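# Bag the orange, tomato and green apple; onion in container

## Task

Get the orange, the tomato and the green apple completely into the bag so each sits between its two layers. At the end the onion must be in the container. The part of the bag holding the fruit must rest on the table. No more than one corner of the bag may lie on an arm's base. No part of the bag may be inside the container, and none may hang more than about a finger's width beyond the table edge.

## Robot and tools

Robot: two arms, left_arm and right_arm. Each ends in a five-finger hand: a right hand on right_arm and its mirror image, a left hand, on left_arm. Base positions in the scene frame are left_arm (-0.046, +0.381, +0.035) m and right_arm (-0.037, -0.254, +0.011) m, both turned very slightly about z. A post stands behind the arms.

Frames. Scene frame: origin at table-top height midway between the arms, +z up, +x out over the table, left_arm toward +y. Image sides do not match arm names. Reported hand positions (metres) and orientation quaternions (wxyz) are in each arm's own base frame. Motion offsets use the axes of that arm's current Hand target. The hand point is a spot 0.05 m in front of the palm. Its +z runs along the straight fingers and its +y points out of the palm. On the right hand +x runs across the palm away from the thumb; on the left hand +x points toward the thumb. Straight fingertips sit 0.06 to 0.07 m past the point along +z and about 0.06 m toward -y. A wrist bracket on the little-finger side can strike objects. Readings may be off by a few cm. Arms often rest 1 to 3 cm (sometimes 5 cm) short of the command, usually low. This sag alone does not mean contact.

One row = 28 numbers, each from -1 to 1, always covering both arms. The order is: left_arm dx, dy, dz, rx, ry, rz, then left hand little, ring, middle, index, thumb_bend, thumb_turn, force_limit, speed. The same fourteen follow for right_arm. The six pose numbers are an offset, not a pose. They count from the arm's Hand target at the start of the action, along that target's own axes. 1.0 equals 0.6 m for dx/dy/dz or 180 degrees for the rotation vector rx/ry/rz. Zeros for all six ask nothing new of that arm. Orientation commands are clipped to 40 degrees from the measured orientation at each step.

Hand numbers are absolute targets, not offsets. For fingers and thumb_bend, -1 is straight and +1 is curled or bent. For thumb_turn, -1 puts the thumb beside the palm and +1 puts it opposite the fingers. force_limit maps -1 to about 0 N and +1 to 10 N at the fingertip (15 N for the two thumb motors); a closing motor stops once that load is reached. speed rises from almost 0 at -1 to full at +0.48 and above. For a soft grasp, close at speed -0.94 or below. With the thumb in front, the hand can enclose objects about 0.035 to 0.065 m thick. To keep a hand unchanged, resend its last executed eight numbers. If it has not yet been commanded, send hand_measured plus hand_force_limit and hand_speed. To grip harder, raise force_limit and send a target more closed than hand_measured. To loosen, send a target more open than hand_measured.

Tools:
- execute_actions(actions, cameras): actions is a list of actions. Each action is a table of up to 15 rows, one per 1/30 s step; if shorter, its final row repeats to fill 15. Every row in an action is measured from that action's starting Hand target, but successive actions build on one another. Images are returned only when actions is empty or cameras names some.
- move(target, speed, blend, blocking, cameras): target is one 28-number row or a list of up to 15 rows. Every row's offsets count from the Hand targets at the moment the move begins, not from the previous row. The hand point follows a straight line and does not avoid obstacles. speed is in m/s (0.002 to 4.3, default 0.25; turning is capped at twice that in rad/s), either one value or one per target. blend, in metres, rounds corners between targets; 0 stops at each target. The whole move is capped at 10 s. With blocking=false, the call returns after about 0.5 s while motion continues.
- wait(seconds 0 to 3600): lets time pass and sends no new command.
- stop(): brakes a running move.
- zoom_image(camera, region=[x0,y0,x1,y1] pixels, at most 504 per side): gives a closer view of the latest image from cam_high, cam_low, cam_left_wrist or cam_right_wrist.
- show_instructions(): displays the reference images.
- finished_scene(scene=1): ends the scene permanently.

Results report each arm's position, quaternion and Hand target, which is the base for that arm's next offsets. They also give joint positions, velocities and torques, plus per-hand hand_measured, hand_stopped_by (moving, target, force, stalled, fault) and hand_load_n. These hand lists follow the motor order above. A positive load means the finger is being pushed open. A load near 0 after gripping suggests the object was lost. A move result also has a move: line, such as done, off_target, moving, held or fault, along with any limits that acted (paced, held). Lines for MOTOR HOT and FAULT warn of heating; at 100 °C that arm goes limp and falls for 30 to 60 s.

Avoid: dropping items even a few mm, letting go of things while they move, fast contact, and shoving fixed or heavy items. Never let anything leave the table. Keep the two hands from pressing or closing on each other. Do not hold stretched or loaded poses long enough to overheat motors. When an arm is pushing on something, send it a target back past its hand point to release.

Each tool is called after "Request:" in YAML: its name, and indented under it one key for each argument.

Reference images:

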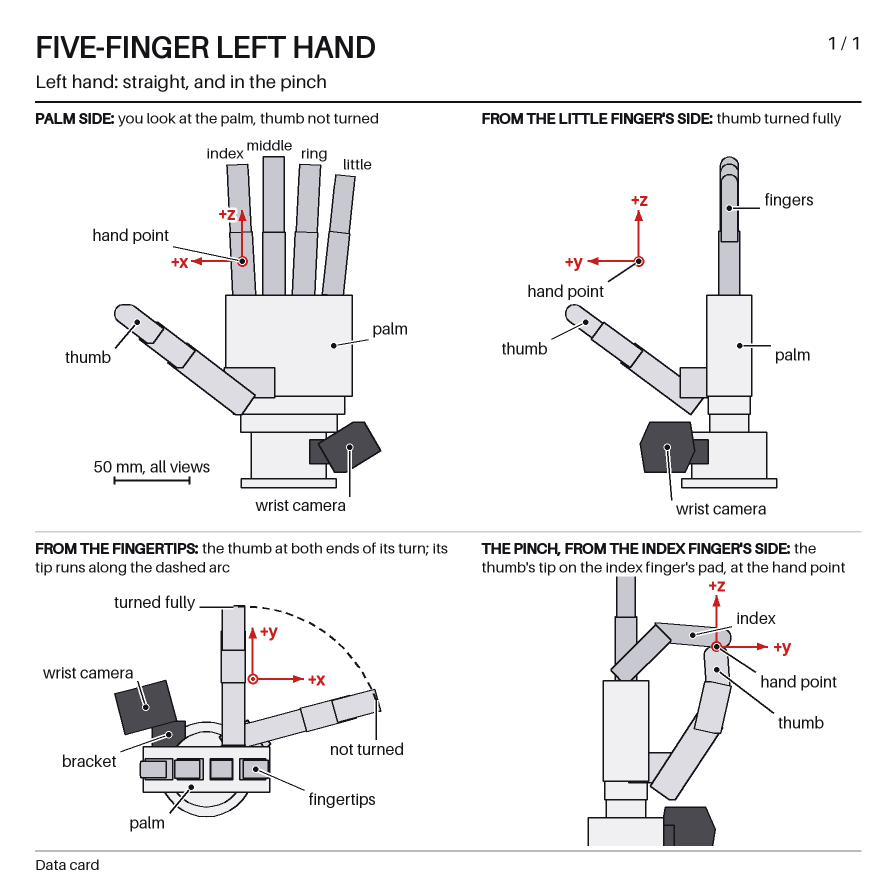

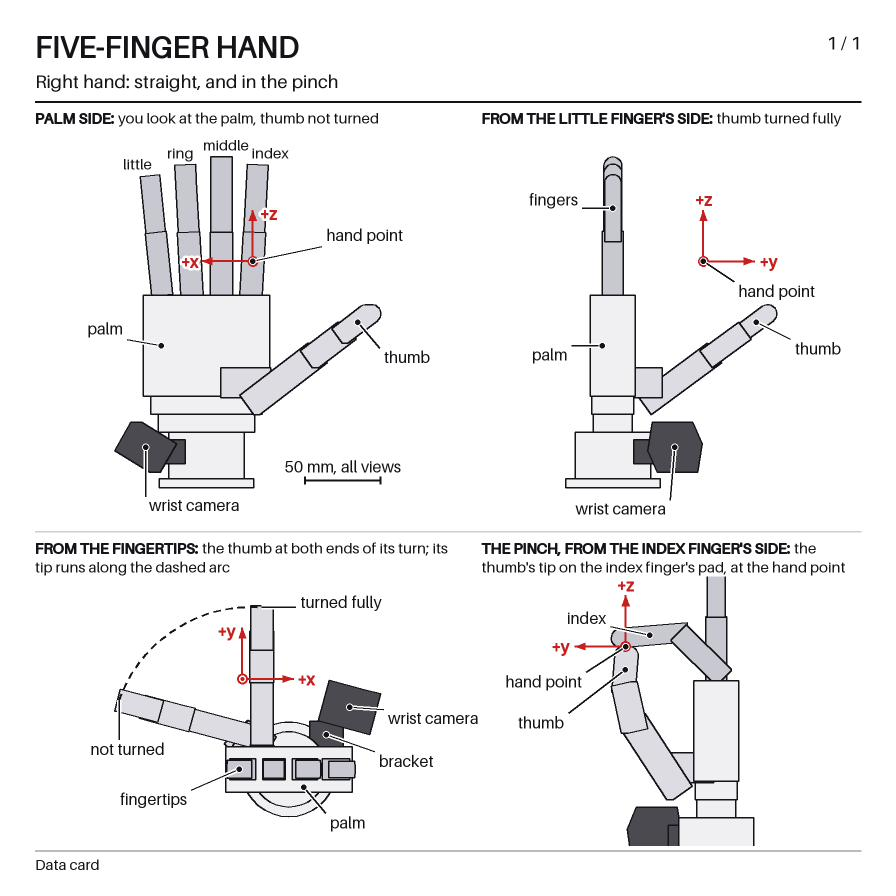

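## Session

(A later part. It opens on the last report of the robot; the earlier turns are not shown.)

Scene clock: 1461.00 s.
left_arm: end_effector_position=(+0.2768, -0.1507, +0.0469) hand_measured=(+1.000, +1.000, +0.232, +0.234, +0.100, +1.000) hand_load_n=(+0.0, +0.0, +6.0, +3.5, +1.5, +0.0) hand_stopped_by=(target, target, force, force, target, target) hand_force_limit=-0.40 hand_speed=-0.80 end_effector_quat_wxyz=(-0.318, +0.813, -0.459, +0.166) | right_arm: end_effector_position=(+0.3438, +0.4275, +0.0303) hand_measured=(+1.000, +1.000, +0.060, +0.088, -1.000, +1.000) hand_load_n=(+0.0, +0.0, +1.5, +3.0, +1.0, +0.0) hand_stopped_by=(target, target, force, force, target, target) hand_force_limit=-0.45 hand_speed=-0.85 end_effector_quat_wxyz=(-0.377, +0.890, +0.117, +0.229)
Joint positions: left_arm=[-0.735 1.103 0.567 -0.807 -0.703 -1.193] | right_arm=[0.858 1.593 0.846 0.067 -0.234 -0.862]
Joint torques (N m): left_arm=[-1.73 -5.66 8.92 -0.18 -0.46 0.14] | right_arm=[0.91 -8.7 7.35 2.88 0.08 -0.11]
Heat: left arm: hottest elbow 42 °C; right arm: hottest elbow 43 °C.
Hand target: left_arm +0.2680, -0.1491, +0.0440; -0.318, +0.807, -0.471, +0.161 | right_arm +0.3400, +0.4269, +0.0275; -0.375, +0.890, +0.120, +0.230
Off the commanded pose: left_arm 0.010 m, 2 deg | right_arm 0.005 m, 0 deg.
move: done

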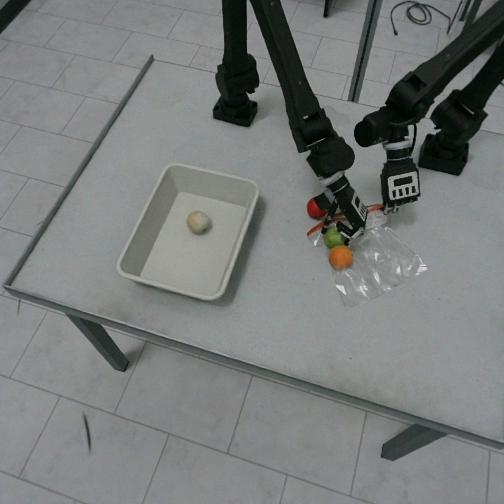

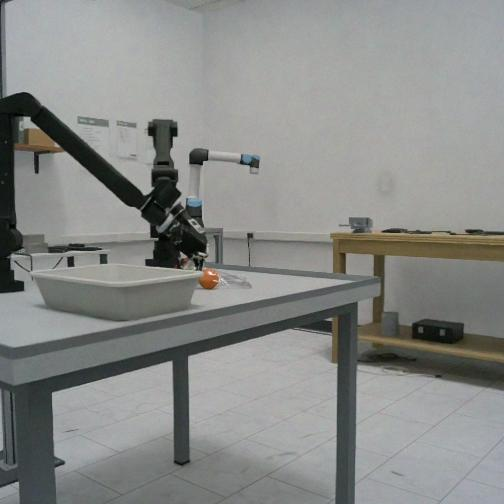

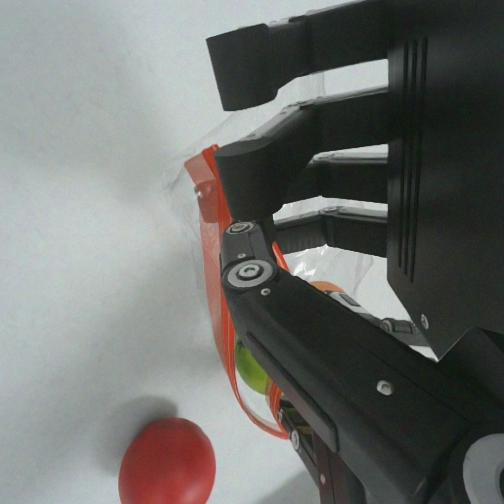

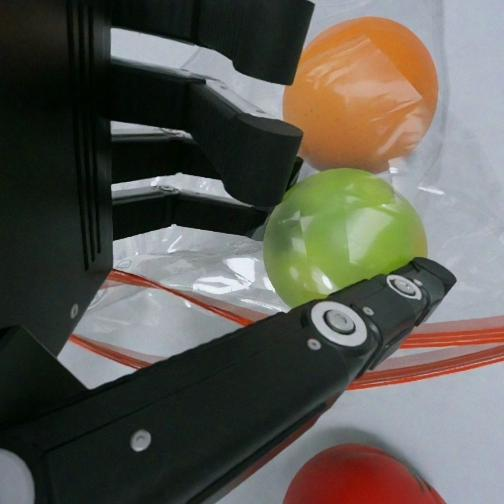

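Request:
move:
  target: [0,0,0,0,0,0,1,1,0.25,0.25,0.1,1,-0.4,-0.8,0,0,0,0,0,0,1,1,-0.3,-0.3,-1,1,-0.45,-0.85]
  cameras: ["cam_high","cam_right_wrist"]

Request:
zoom_image:
  camera: "cam_high"
  region: [290, 190, 450, 330]

Scene clock: 1466.77 s.
left_arm: end_effector_position=(+0.2764, -0.1503, +0.0468) hand_measured=(+1.000, +1.000, +0.232, +0.234, +0.100, +1.000) hand_load_n=(+0.0, +0.0, +5.5, +3.5, +1.5, +0.0) hand_stopped_by=(target, target, force, force, target, target) hand_force_limit=-0.40 hand_speed=-0.80 end_effector_quat_wxyz=(-0.318, +0.813, -0.459, +0.165) | right_arm: end_effector_position=(+0.3429, +0.4258, +0.0286) hand_measured=(+1.000, +1.000, -0.300, -0.300, -1.000, +1.000) hand_load_n=(+0.0, +0.0, +0.0, +0.0, +0.0, +0.0) hand_stopped_by=(target, target, target, target, target, target) hand_force_limit=-0.45 hand_speed=-0.85 end_effector_quat_wxyz=(-0.375, +0.891, +0.116, +0.229)
Joint positions: left_arm=[-0.735 1.102 0.567 -0.81 -0.703 -1.193] | right_arm=[0.858 1.593 0.842 0.067 -0.231 -0.862]
Joint torques (N m): left_arm=[-1.73 -5.71 8.92 -0.08 -0.45 0.14] | right_arm=[0.91 -8.7 7.69 2.86 -0.01 -0.11]
Heat: left arm: hottest elbow 41 °C; right arm: hottest elbow 43 °C.
Hand target: left_arm +0.2680, -0.1491, +0.0441; -0.318, +0.807, -0.471, +0.161 | right_arm +0.3400, +0.4269, +0.0276; -0.376, +0.890, +0.120, +0.230
Off the commanded pose: left_arm 0.009 m, 2 deg | right_arm 0.003 m, 0 deg.
move: done

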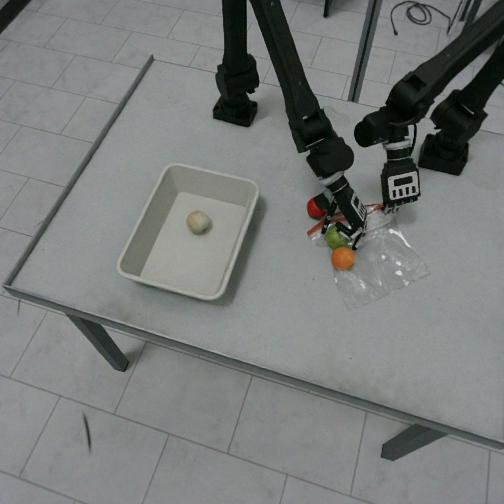

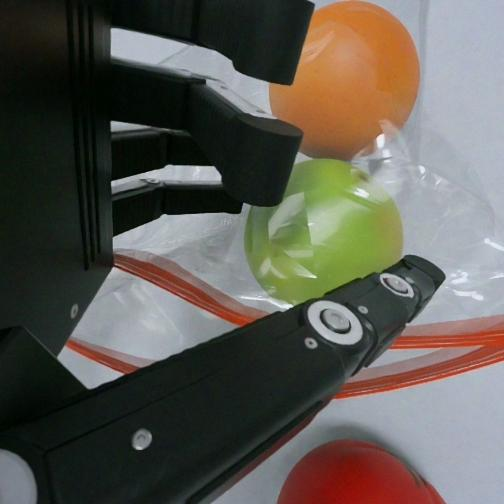

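Scaled by 3.150.

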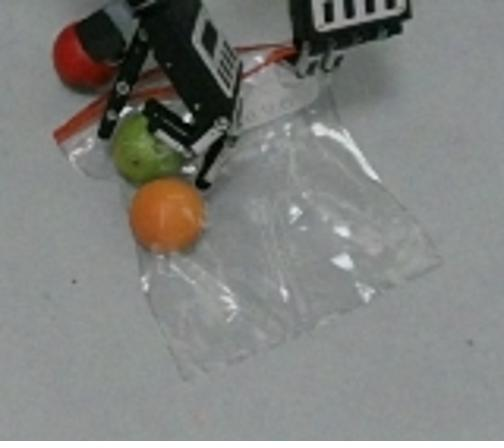

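Request:
move:
  target:
    - [0,0,0,0,0,0,1,1,0.25,0.25,0.1,1,-0.4,-0.8,0.077,-0.0943,-0.0943,0,0,0,1,1,-0.3,-0.3,-1,1,-0.45,-0.85]
    - [0,0,0,0,0,0,1,1,0.25,0.25,0.1,1,-0.4,-0.8,-0.018,-0.0037,-0.2218,0,-0.1179,0.1179,1,1,-0.6,-0.6,-1,1,-0.45,-0.3]
  speed: 0.1
  blend: 0.02
  cameras: ["all"]

Request:
zoom_image:
  camera: "cam_high"
  region: [290, 190, 450, 330]

Scene clock: 1473.63 s.
left_arm: end_effector_position=(+0.2764, -0.1503, +0.0468) hand_measured=(+1.000, +1.000, +0.232, +0.234, +0.100, +1.000) hand_load_n=(+0.0, +0.0, +6.0, +4.0, +1.5, +0.0) hand_stopped_by=(target, target, force, force, target, target) hand_force_limit=-0.40 hand_speed=-0.80 end_effector_quat_wxyz=(-0.318, +0.813, -0.459, +0.165) | right_arm: end_effector_position=(+0.2763, +0.3276, +0.0920) hand_measured=(+1.000, +1.000, -0.600, -0.600, -1.000, +1.000) hand_load_n=(+0.0, +0.0, +0.0, +0.0, +0.0, +0.0) hand_stopped_by=(target, target, target, target, target, target) hand_force_limit=-0.45 hand_speed=-0.30 end_effector_quat_wxyz=(-0.376, +0.926, +0.019, -0.020)
Joint positions: left_arm=[-0.735 1.102 0.567 -0.81 -0.703 -1.193] | right_arm=[0.645 1.394 0.912 -0.604 -0.627 -0.808]
Joint torques (N m): left_arm=[-1.67 -5.6 8.92 -0.08 -0.46 0.14] | right_arm=[-0.32 -7.12 11.9 1.28 -0.48 -0.09]
Heat: left arm: hottest elbow 40 °C; right arm: hottest elbow 43 °C.
Hand target: left_arm +0.2680, -0.1491, +0.0440; -0.318, +0.807, -0.471, +0.161 | right_arm +0.2873, +0.3317, +0.1049; -0.383, +0.924, +0.022, -0.010
Off the commanded pose: left_arm 0.009 m, 1 deg | right_arm 0.018 m, 2 deg.
move: off_target (right_arm); target 2's new numbers were sent with right_arm's hand 0.018 m and 2 deg from that target

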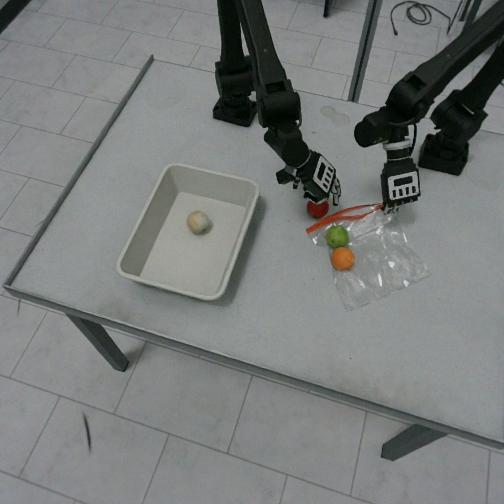

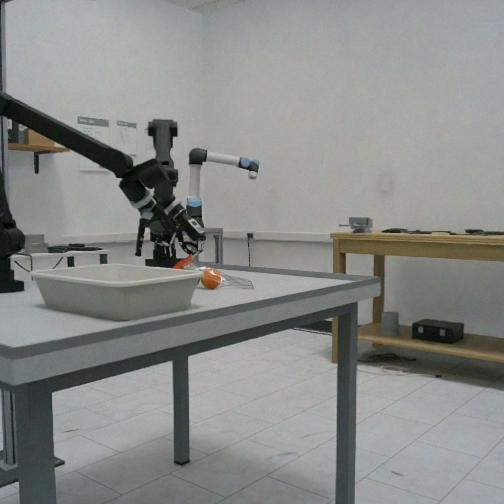

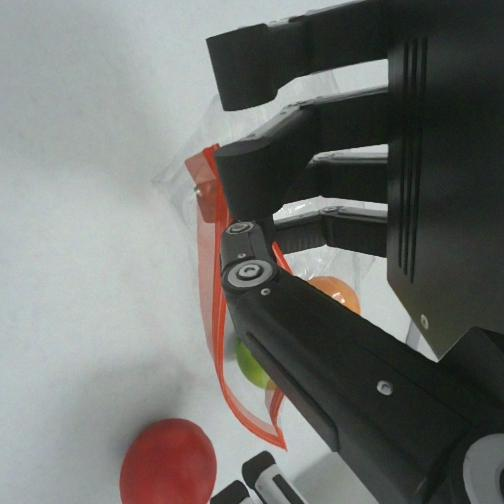

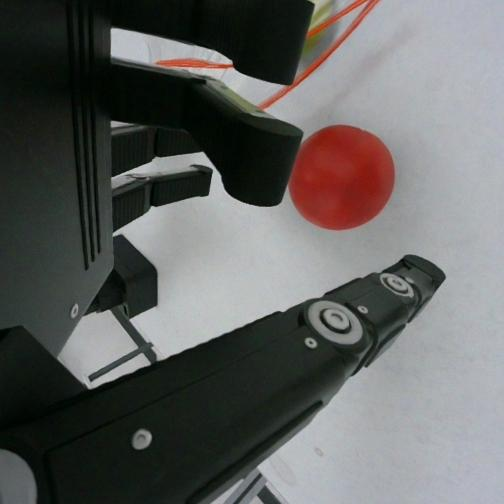

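Scaled by 3.150.

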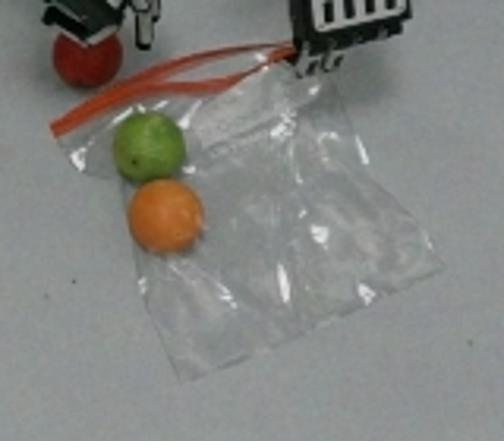

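Request:
move:
  target:
    - [0,0,0,0,0,0,1,1,0.25,0.25,0.1,1,-0.4,-0.8,-0.005,-0.0172,0.0642,0,0,0,1,1,-0.6,-0.6,-1,1,-0.45,-0.3]
    - [0,0,0,0,0,0,1,1,0.25,0.25,0.1,1,-0.4,-0.8,-0.0053,0.037,0.1043,0,0,0,1,1,-0.6,-0.6,-1,1,-0.45,-0.3]
  speed: 0.08
  blend: 0.01
  cameras: ["cam_high","cam_right_wrist"]

Scene clock: 1479.70 s.
left_arm: end_effector_position=(+0.2764, -0.1503, +0.0468) hand_measured=(+1.000, +1.000, +0.232, +0.234, +0.100, +1.000) hand_load_n=(+0.0, +0.0, +5.5, +3.5, +2.0, +0.0) hand_stopped_by=(target, target, force, force, target, target) hand_force_limit=-0.40 hand_speed=-0.80 end_effector_quat_wxyz=(-0.318, +0.813, -0.459, +0.165) | right_arm: end_effector_position=(+0.2817, +0.3603, +0.0518) hand_measured=(+1.000, +1.000, -0.600, -0.600, -1.000, +1.000) hand_load_n=(+0.0, +0.0, +0.0, +0.0, +0.0, +0.0) hand_stopped_by=(target, target, target, target, target, target) hand_force_limit=-0.45 hand_speed=-0.30 end_effector_quat_wxyz=(-0.384, +0.923, +0.025, -0.007)
Joint positions: left_arm=[-0.735 1.102 0.567 -0.81 -0.703 -1.193] | right_arm=[0.701 1.497 0.889 -0.413 -0.598 -0.751]
Joint torques (N m): left_arm=[-1.73 -5.66 8.91 -0.08 -0.46 0.14] | right_arm=[0.15 -6.65 8.28 2.48 -0.4 -0.01]
Heat: left arm: hottest elbow 40 °C; right arm: hottest elbow 43 °C.
Hand target: left_arm +0.2680, -0.1491, +0.0440; -0.318, +0.807, -0.471, +0.161 | right_arm +0.2826, +0.3602, +0.0450; -0.383, +0.924, +0.022, -0.010
Off the commanded pose: left_arm 0.009 m, 1 deg | right_arm 0.007 m, 1 deg.
move: done

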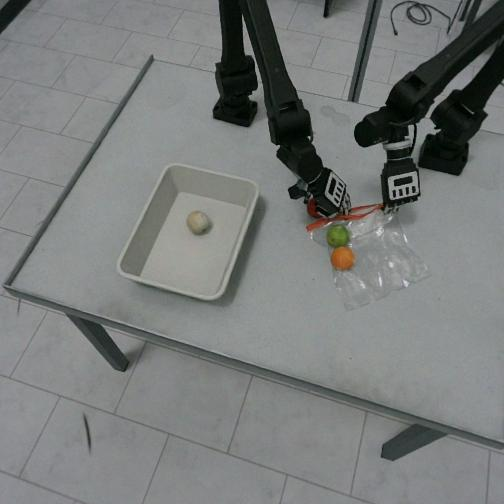

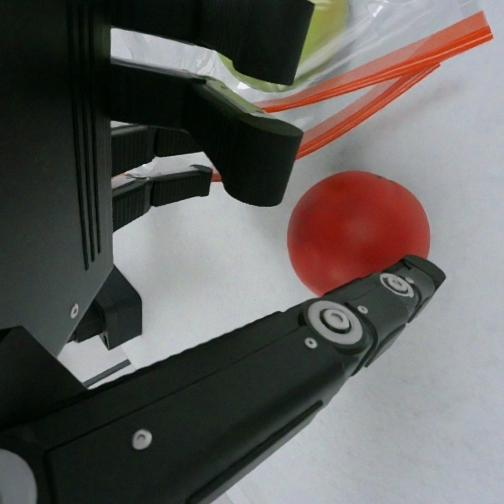

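Request:
move:
  target: [0,0,0,0,0,0,1,1,0.25,0.25,0.1,1,-0.4,-0.8,-0.0168,0.035,0.0097,0,0,0,1,1,-0.6,-0.6,-1,1,-0.45,-0.3]
  speed: 0.06
  cameras: ["cam_high","cam_right_wrist"]

Scene clock: 1481.50 s.
left_arm: end_effector_position=(+0.2764, -0.1503, +0.0468) hand_measured=(+1.000, +1.000, +0.232, +0.234, +0.100, +1.000) hand_load_n=(+0.0, +0.5, +5.5, +4.0, +2.0, +0.0) hand_stopped_by=(target, target, force, force, target, target) hand_force_limit=-0.40 hand_speed=-0.80 end_effector_quat_wxyz=(-0.318, +0.813, -0.459, +0.165) | right_arm: end_effector_position=(+0.2704, +0.3511, +0.0330) hand_measured=(+1.000, +1.000, -0.600, -0.600, -1.000, +1.000) hand_load_n=(+0.0, +0.0, +0.0, +0.0, +0.0, +0.0) hand_stopped_by=(target, target, target, target, target, target) hand_force_limit=-0.45 hand_speed=-0.30 end_effector_quat_wxyz=(-0.384, +0.923, +0.025, -0.009)
Joint positions: left_arm=[-0.735 1.102 0.567 -0.81 -0.703 -1.193] | right_arm=[0.701 1.497 0.828 -0.354 -0.599 -0.751]
Joint torques (N m): left_arm=[-1.73 -5.66 8.92 -0.09 -0.45 0.14] | right_arm=[-0.38 -6.36 7.91 2.47 -0.46 -0.07]
Heat: left arm: hottest elbow 40 °C; right arm: hottest elbow 43 °C.
Hand target: left_arm +0.2680, -0.1491, +0.0440; -0.318, +0.807, -0.471, +0.161 | right_arm +0.2731, +0.3490, +0.0261; -0.383, +0.924, +0.022, -0.010
Off the commanded pose: left_arm 0.009 m, 1 deg | right_arm 0.008 m, 0 deg.
move: done

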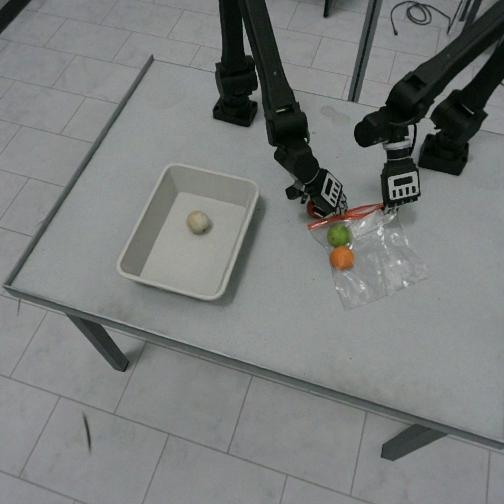

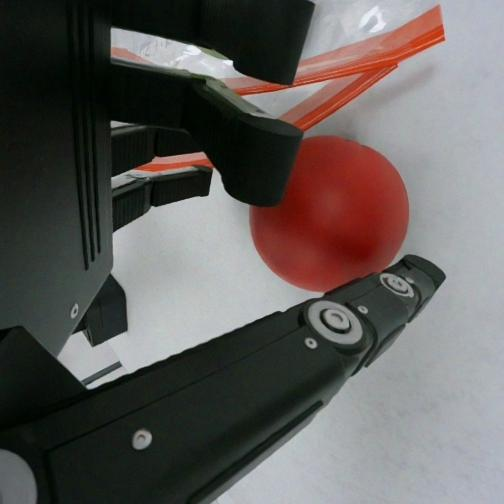

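Request:
zoom_image:
  camera: "cam_right_wrist"
  region: [80, 40, 330, 260]

Request:
zoom_image:
  camera: "cam_high"
  region: [280, 160, 410, 290]

Scaled by 2.016.

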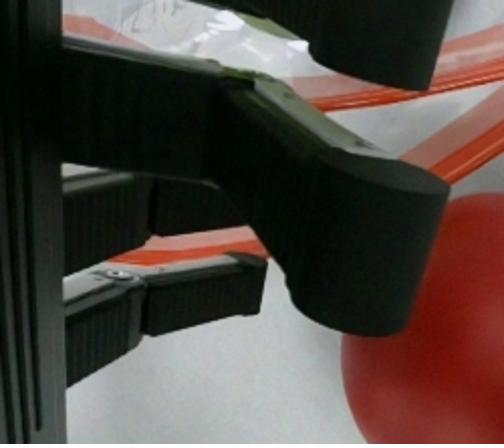

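Scaled by 3.877.

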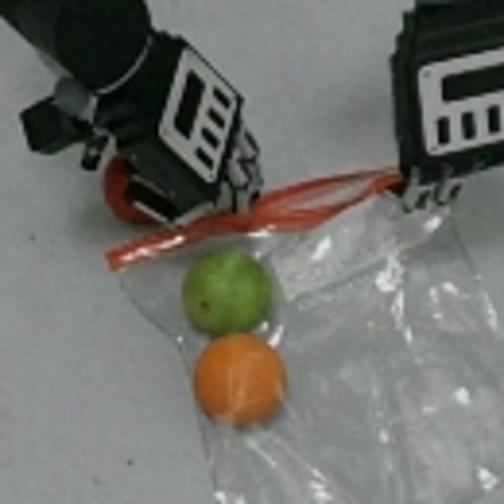

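Request:
move:
  target:
    - [0,0,0,0,0,0,1,1,0.25,0.25,0.1,1,-0.4,-0.8,0,-0.053,-0.053,0,0,0,1,1,-0.6,-0.6,-1,1,-0.45,-0.3]
  speed: 0.06

Request:
move:
  target: [0,0,0,0,0,0,1,1,0.25,0.25,0.1,1,-0.4,-0.8,0,0,0,0,0,0,1,1,-0.25,-0.25,-1,1,-0.45,-0.3]
  cameras: ["cam_high","cam_right_wrist"]

Scene clock: 1487.30 s.
left_arm: end_effector_position=(+0.2764, -0.1503, +0.0468) hand_measured=(+1.000, +1.000, +0.232, +0.234, +0.100, +1.000) hand_load_n=(+0.0, +0.0, +5.5, +3.5, +2.0, +0.0) hand_stopped_by=(target, target, force, force, target, target) hand_force_limit=-0.40 hand_speed=-0.80 end_effector_quat_wxyz=(-0.318, +0.813, -0.459, +0.165) | right_arm: end_effector_position=(+0.2605, +0.3427, +0.0570) hand_measured=(+1.000, +1.000, -0.600, -0.600, -1.000, +1.000) hand_load_n=(+0.0, +0.0, +0.0, +0.0, +0.0, +0.0) hand_stopped_by=(target, target, target, target, target, target) hand_force_limit=-0.45 hand_speed=-0.30 end_effector_quat_wxyz=(-0.374, +0.927, +0.020, -0.021)
Joint positions: left_arm=[-0.735 1.102 0.567 -0.81 -0.703 -1.193] | right_arm=[0.701 1.438 0.847 -0.466 -0.599 -0.751]
Joint torques (N m): left_arm=[-1.73 -5.66 8.92 -0.08 -0.45 0.13] | right_arm=[-0.38 -7.3 11.7 1.36 -0.46 -0.07]
Heat: left arm: hottest elbow 39 °C; right arm: hottest elbow 43 °C.
Hand target: left_arm +0.2680, -0.1491, +0.0440; -0.318, +0.807, -0.471, +0.161 | right_arm +0.2732, +0.3490, +0.0711; -0.383, +0.924, +0.022, -0.009
Off the commanded pose: left_arm 0.009 m, 1 deg | right_arm 0.020 m, 2 deg.
move: off_target (right_arm)

Scene clock: 1487.80 s.
left_arm: end_effector_position=(+0.2764, -0.1503, +0.0468) hand_measured=(+1.000, +1.000, +0.232, +0.234, +0.100, +1.000) hand_load_n=(+0.0, +0.5, +5.5, +4.0, +1.5, +0.0) hand_stopped_by=(target, target, force, force, target, target) hand_force_limit=-0.40 hand_speed=-0.80 end_effector_quat_wxyz=(-0.318, +0.813, -0.459, +0.165) | right_arm: end_effector_position=(+0.2604, +0.3427, +0.0570) hand_measured=(+1.000, +1.000, -0.250, -0.250, -1.000, +1.000) hand_load_n=(+0.0, +0.0, +0.0, +0.0, +0.0, +0.0) hand_stopped_by=(target, target, target, target, target, target) hand_force_limit=-0.45 hand_speed=-0.30 end_effector_quat_wxyz=(-0.374, +0.927, +0.020, -0.021)
Joint positions: left_arm=[-0.735 1.102 0.567 -0.81 -0.703 -1.193] | right_arm=[0.701 1.438 0.847 -0.466 -0.599 -0.751]
Joint torques (N m): left_arm=[-1.67 -5.66 8.92 -0.09 -0.45 0.14] | right_arm=[-0.38 -7.36 11.71 1.33 -0.46 -0.07]
Heat: left arm: hottest elbow 39 °C; right arm: hottest elbow 43 °C.
Hand target: left_arm +0.2680, -0.1491, +0.0440; -0.318, +0.807, -0.471, +0.161 | right_arm +0.2731, +0.3490, +0.0711; -0.383, +0.923, +0.022, -0.010
Off the commanded pose: left_arm 0.009 m, 1 deg | right_arm 0.020 m, 2 deg.
move: done

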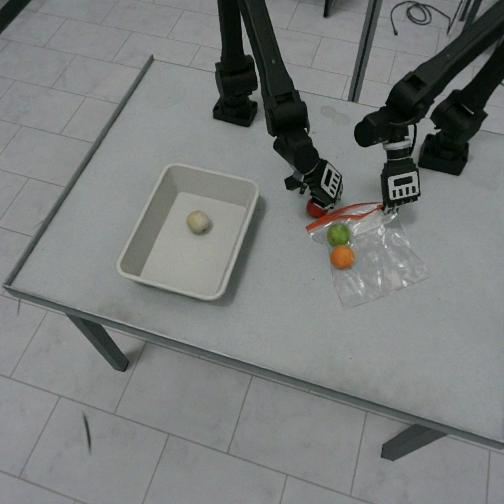

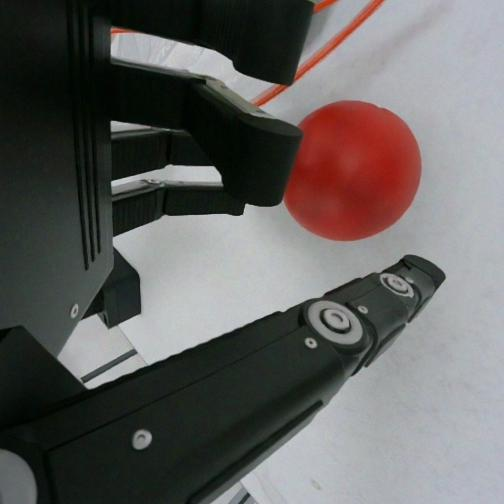

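Request:
move:
  target: [0,0,0,0,0,0,1,1,0.25,0.25,0.1,1,-0.4,-0.8,-0.0032,0.049,0.061,0,0,0,1,1,-0.25,-0.25,-1,1,-0.45,-0.3]
  speed: 0.06
  cameras: ["cam_high","cam_right_wrist"]

Request:
zoom_image:
  camera: "cam_right_wrist"
  region: [80, 40, 480, 340]

Scene clock: 1489.80 s.
left_arm: end_effector_position=(+0.2764, -0.1503, +0.0468) hand_measured=(+1.000, +1.000, +0.232, +0.234, +0.100, +1.000) hand_load_n=(+0.0, +0.0, +5.5, +3.5, +2.0, +0.0) hand_stopped_by=(target, target, force, force, target, target) hand_force_limit=-0.40 hand_speed=-0.80 end_effector_quat_wxyz=(-0.318, +0.813, -0.459, +0.165) | right_arm: end_effector_position=(+0.2727, +0.3528, +0.0312) hand_measured=(+1.000, +1.000, -0.250, -0.250, -1.000, +1.000) hand_load_n=(+0.0, +0.0, +0.0, +0.0, +0.0, +0.0) hand_stopped_by=(target, target, target, target, target, target) hand_force_limit=-0.45 hand_speed=-0.30 end_effector_quat_wxyz=(-0.385, +0.923, +0.025, -0.006)
Joint positions: left_arm=[-0.735 1.102 0.567 -0.81 -0.703 -1.193] | right_arm=[0.701 1.505 0.828 -0.34 -0.597 -0.748]
Joint torques (N m): left_arm=[-1.73 -5.66 8.92 -0.08 -0.45 0.13] | right_arm=[0.67 -6.48 7.88 2.48 -0.28 0.02]
Heat: left arm: hottest elbow 39 °C; right arm: hottest elbow 43 °C.
Hand target: left_arm +0.2680, -0.1491, +0.0440; -0.318, +0.807, -0.471, +0.161 | right_arm +0.2709, +0.3540, +0.0243; -0.383, +0.924, +0.022, -0.010
Off the commanded pose: left_arm 0.009 m, 1 deg | right_arm 0.007 m, 1 deg.
move: done

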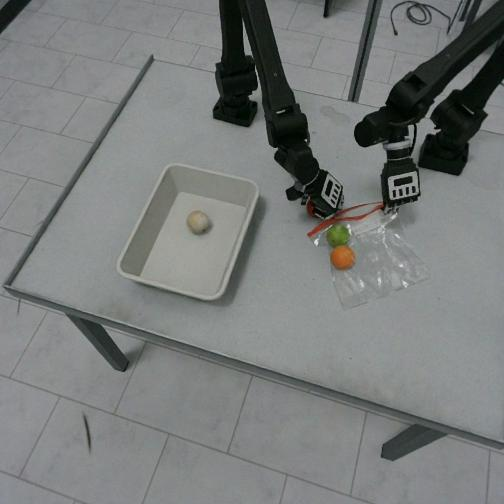

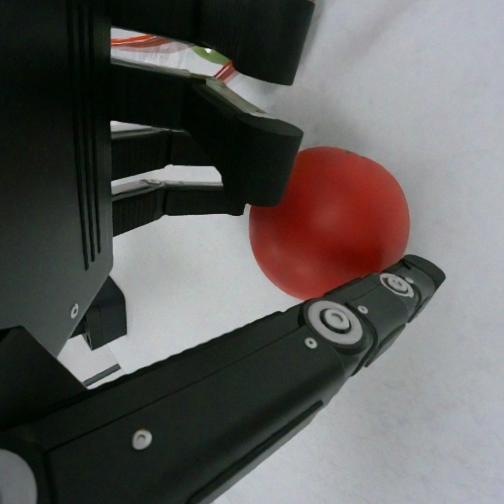

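Scaled by 1.260.

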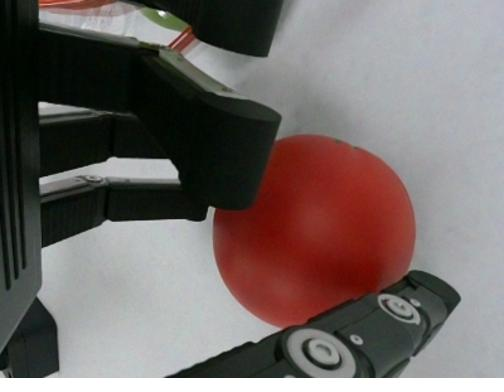

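Request:
move:
  target: [0,0,0,0,0,0,1,1,0.25,0.25,0.1,1,-0.4,-0.8,0,0,0,0,0,0,1,1,0.35,0.35,-1,1,-0.45,-0.85]

Request:
move:
  target: [0,0,0,0,0,0,1,1,0.25,0.25,0.1,1,-0.4,-0.8,0,0,0,0,0,0,1,1,0.4,0.4,-1,1,-0.42,-0.85]
  cameras: ["cam_high","cam_right_wrist","cam_left_wrist"]

Scene clock: 1491.70 s.
left_arm: end_effector_position=(+0.2764, -0.1503, +0.0468) hand_measured=(+1.000, +1.000, +0.232, +0.234, +0.100, +1.000) hand_load_n=(+0.0, +0.0, +5.5, +4.0, +1.5, +0.0) hand_stopped_by=(target, target, force, force, target, target) hand_force_limit=-0.40 hand_speed=-0.80 end_effector_quat_wxyz=(-0.318, +0.813, -0.459, +0.165) | right_arm: end_effector_position=(+0.2727, +0.3528, +0.0312) hand_measured=(+1.000, +1.000, +0.096, +0.138, -1.000, +1.000) hand_load_n=(+0.0, +0.0, +2.0, +3.5, +1.0, +0.0) hand_stopped_by=(target, target, force, force, target, target) hand_force_limit=-0.45 hand_speed=-0.85 end_effector_quat_wxyz=(-0.385, +0.923, +0.024, -0.006)
Joint positions: left_arm=[-0.735 1.102 0.567 -0.81 -0.703 -1.193] | right_arm=[0.701 1.505 0.828 -0.34 -0.597 -0.748]
Joint torques (N m): left_arm=[-1.73 -5.66 8.92 -0.08 -0.45 0.14] | right_arm=[0.73 -6.42 7.87 2.48 -0.28 0.02]
Heat: left arm: hottest elbow 39 °C; right arm: hottest elbow 43 °C.
Hand target: left_arm +0.2680, -0.1491, +0.0440; -0.318, +0.807, -0.471, +0.161 | right_arm +0.2709, +0.3539, +0.0243; -0.383, +0.924, +0.022, -0.010
Off the commanded pose: left_arm 0.009 m, 1 deg | right_arm 0.007 m, 1 deg.
move: done

Scene clock: 1492.20 s.
left_arm: end_effector_position=(+0.2764, -0.1503, +0.0468) hand_measured=(+1.000, +1.000, +0.232, +0.234, +0.100, +1.000) hand_load_n=(+0.0, +0.0, +5.5, +3.5, +2.0, +0.0) hand_stopped_by=(target, target, force, force, target, target) hand_force_limit=-0.40 hand_speed=-0.80 end_effector_quat_wxyz=(-0.318, +0.813, -0.459, +0.165) | right_arm: end_effector_position=(+0.2727, +0.3528, +0.0312) hand_measured=(+1.000, +1.000, +0.108, +0.138, -1.000, +1.000) hand_load_n=(+0.0, +0.0, +3.0, +3.5, +1.5, +0.0) hand_stopped_by=(target, target, force, force, target, target) hand_force_limit=-0.42 hand_speed=-0.85 end_effector_quat_wxyz=(-0.385, +0.923, +0.024, -0.006)
Joint positions: left_arm=[-0.735 1.102 0.567 -0.81 -0.703 -1.193] | right_arm=[0.701 1.505 0.828 -0.34 -0.597 -0.748]
Joint torques (N m): left_arm=[-1.73 -5.66 8.92 -0.09 -0.45 0.14] | right_arm=[0.73 -6.48 7.87 2.47 -0.28 0.02]
Heat: left arm: hottest elbow 39 °C; right arm: hottest elbow 43 °C.
Hand target: left_arm +0.2680, -0.1491, +0.0440; -0.318, +0.807, -0.471, +0.161 | right_arm +0.2709, +0.3539, +0.0243; -0.383, +0.924, +0.022, -0.010
Off the commanded pose: left_arm 0.009 m, 1 deg | right_arm 0.007 m, 1 deg.
move: done
Images, in order (width x height): cam_high 504x504, cam_left_wrist 504x504, cam_right_wrist 504x504.

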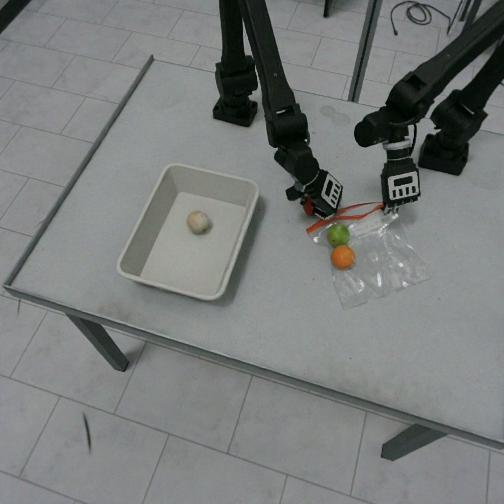

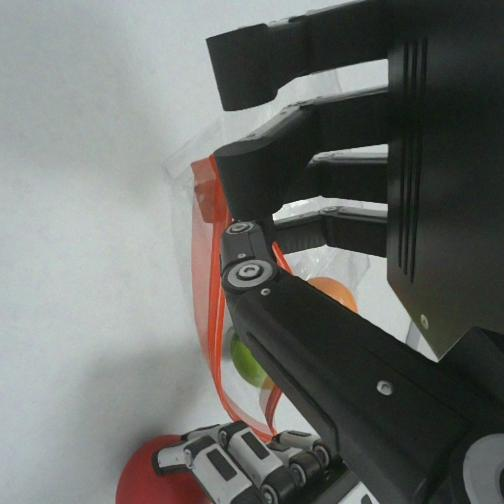

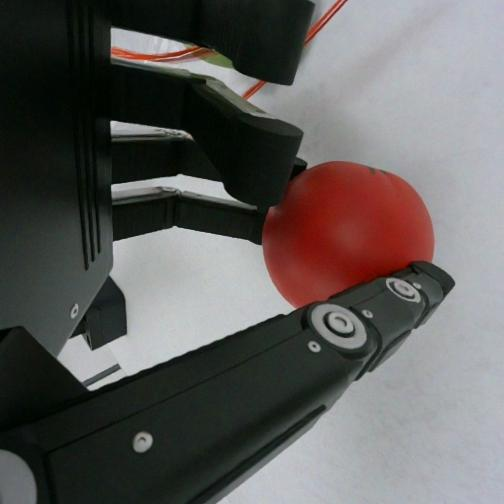

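Request:
move:
  target:
    - [0,0,0,0,0,0,1,1,0.25,0.25,0.1,1,-0.4,-0.8,0,-0.0707,-0.0707,0,0,0,1,1,0.4,0.4,-1,1,-0.42,-0.85]
    - [0,0,0,0,0,0,1,1,0.25,0.25,0.1,1,-0.4,-0.8,-0.0016,-0.125,-0.172,0.1944,0,0,1,1,0.4,0.4,-1,1,-0.42,-0.85]
  speed: 0.08
  blend: 0.02
  cameras: ["all"]

Request:
zoom_image:
  camera: "cam_high"
  region: [280, 160, 440, 320]

Scene clock: 1498.87 s.
left_arm: end_effector_position=(+0.2764, -0.1503, +0.0468) hand_measured=(+1.000, +1.000, +0.232, +0.234, +0.100, +1.000) hand_load_n=(+0.0, +0.0, +5.5, +3.5, +2.0, +0.0) hand_stopped_by=(target, target, force, force, target, target) hand_force_limit=-0.40 hand_speed=-0.80 end_effector_quat_wxyz=(-0.318, +0.813, -0.459, +0.165) | right_arm: end_effector_position=(+0.2693, +0.3365, +0.1491) hand_measured=(+1.000, +1.000, +0.108, +0.138, -1.000, +1.000) hand_load_n=(+0.0, +0.0, +3.5, +3.5, +1.5, +0.5) hand_stopped_by=(target, target, force, force, target, target) hand_force_limit=-0.42 hand_speed=-0.85 end_effector_quat_wxyz=(-0.640, +0.768, +0.020, -0.020)
Joint positions: left_arm=[-0.735 1.102 0.567 -0.81 -0.703 -1.193] | right_arm=[0.473 1.294 0.616 0.253 -1.119 -0.383]
Joint torques (N m): left_arm=[-1.67 -5.66 8.91 -0.09 -0.46 0.13] | right_arm=[-0.44 -5.3 8.01 2.92 -0.39 0.03]
Heat: left arm: hottest elbow 39 °C; right arm: hottest elbow 43 °C.
Hand target: left_arm +0.2680, -0.1491, +0.0440; -0.318, +0.807, -0.471, +0.161 | right_arm +0.2710, +0.3339, +0.1504; -0.643, +0.766, +0.018, -0.016
Off the commanded pose: left_arm 0.009 m, 1 deg | right_arm 0.003 m, 1 deg.
move: done

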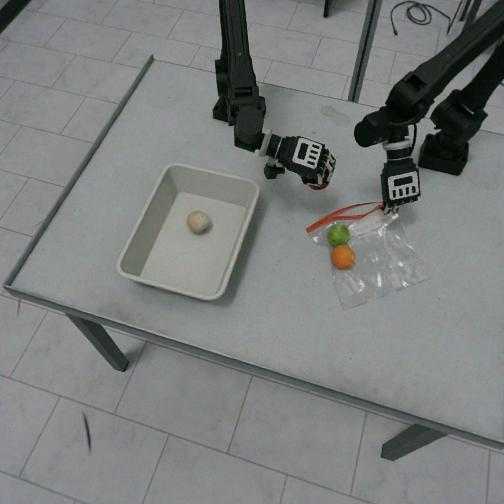

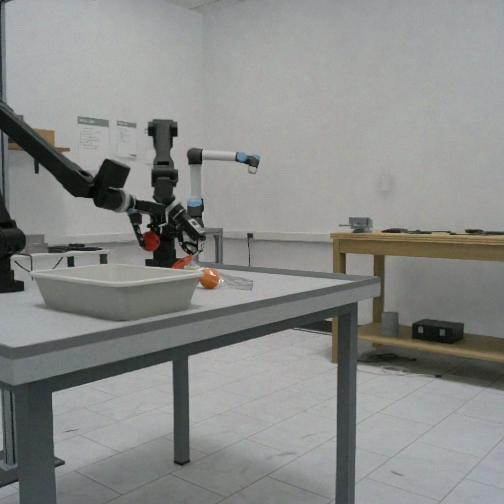

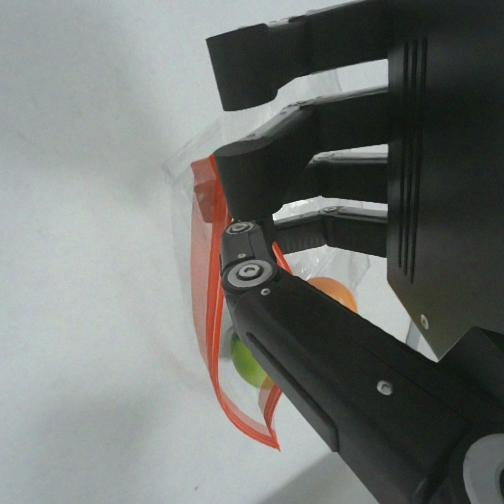

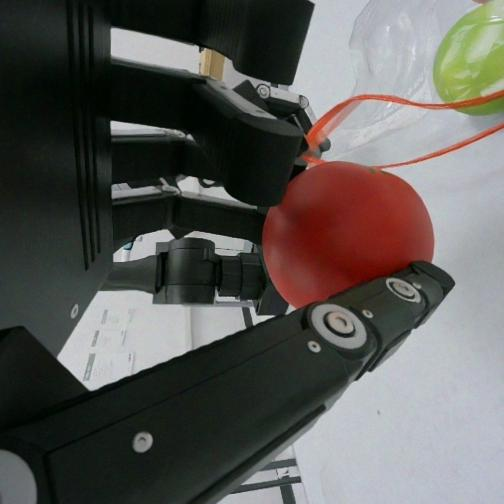

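Scaled by 3.150.

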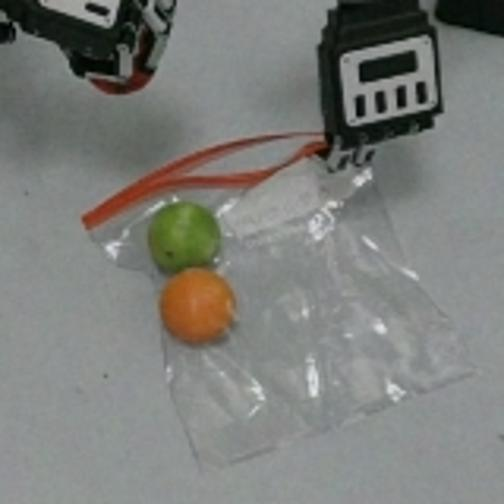

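Request:
move:
  target:
    - [0,0,0,0,0,0,1,1,0.25,0.25,0.1,1,-0.4,-0.8,0.0342,0.0573,0.0628,0,0,0,1,1,0.4,0.4,-1,1,-0.42,-0.85]
    - [0,0,0,0,0,0,1,1,0.25,0.25,0.1,1,-0.4,-0.8,0.0353,0.0443,0.1555,0,0,0,1,1,0.4,0.4,-1,1,-0.42,-0.85]
  speed: 0.07
  blend: 0.015
  cameras: ["all"]

Request:
zoom_image:
  camera: "cam_high"
  region: [280, 160, 440, 320]

Scene clock: 1508.20 s.
left_arm: end_effector_position=(+0.2764, -0.1503, +0.0468) hand_measured=(+1.000, +1.000, +0.232, +0.234, +0.100, +1.000) hand_load_n=(+0.0, +0.0, +5.5, +3.5, +2.0, +0.0) hand_stopped_by=(target, target, force, force, target, target) hand_force_limit=-0.40 hand_speed=-0.80 end_effector_quat_wxyz=(-0.318, +0.813, -0.459, +0.165) | right_arm: end_effector_position=(+0.2790, +0.4114, +0.1009) hand_measured=(+1.000, +1.000, +0.108, +0.138, -1.000, +1.000) hand_load_n=(+0.0, +0.0, +3.5, +3.0, +2.0, +0.5) hand_stopped_by=(target, target, force, force, target, target) hand_force_limit=-0.42 hand_speed=-0.85 end_effector_quat_wxyz=(-0.636, +0.771, +0.012, -0.021)
Joint positions: left_arm=[-0.735 1.102 0.567 -0.81 -0.703 -1.193] | right_arm=[0.633 1.539 0.676 0.526 -0.96 -0.261]
Joint torques (N m): left_arm=[-1.79 -5.66 8.91 -0.1 -0.46 0.14] | right_arm=[0.85 -6.07 10.44 3.1 -0.14 0.01]
Heat: left arm: hottest elbow 38 °C; right arm: hottest elbow 42 °C.
Hand target: left_arm +0.2680, -0.1491, +0.0440; -0.318, +0.807, -0.471, +0.161 | right_arm +0.2881, +0.4220, +0.1080; -0.643, +0.766, +0.018, -0.016
Off the commanded pose: left_arm 0.009 m, 1 deg | right_arm 0.016 m, 1 deg.
move: off_target (right_arm)

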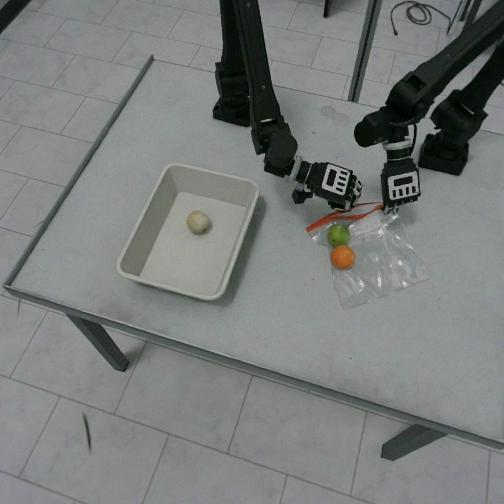

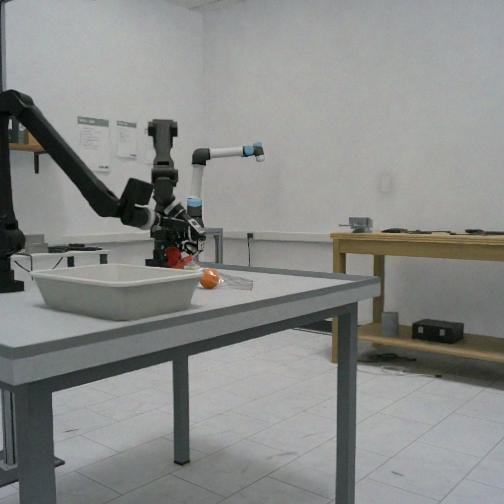

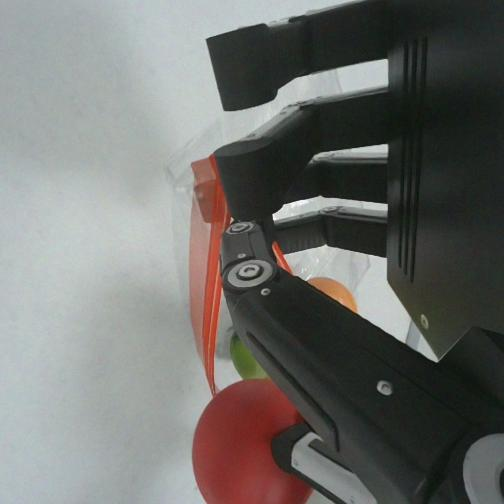

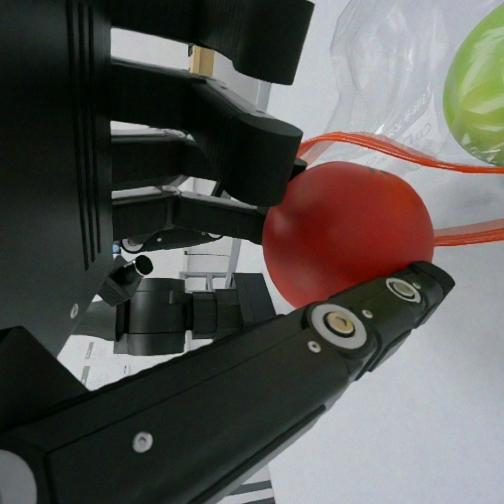

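Scaled by 3.150.

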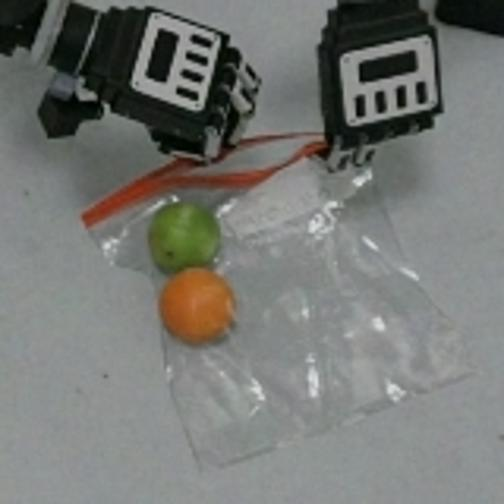

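Request:
zoom_image:
  camera: "cam_low"
  region: [130, 200, 280, 310]

Request:
zoom_image:
  camera: "cam_right_wrist"
  region: [240, 60, 504, 330]

Request:
zoom_image:
  camera: "cam_left_wrist"
  region: [130, 130, 400, 504]

Scaled by 3.360.

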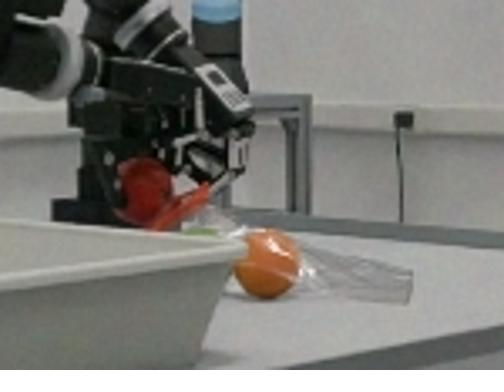

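Scaled by 1.867.

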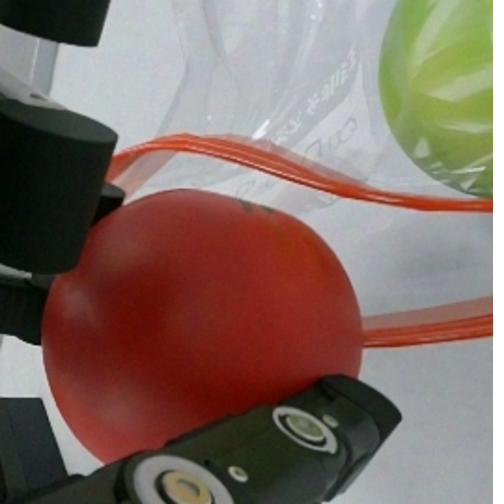

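Scaled by 1.348.

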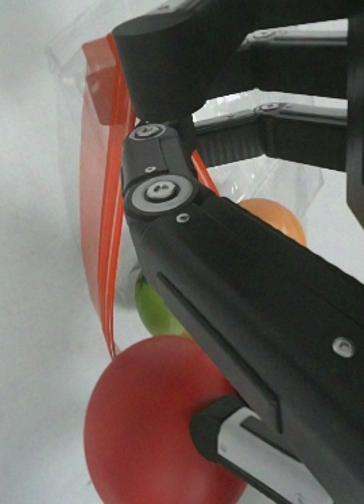

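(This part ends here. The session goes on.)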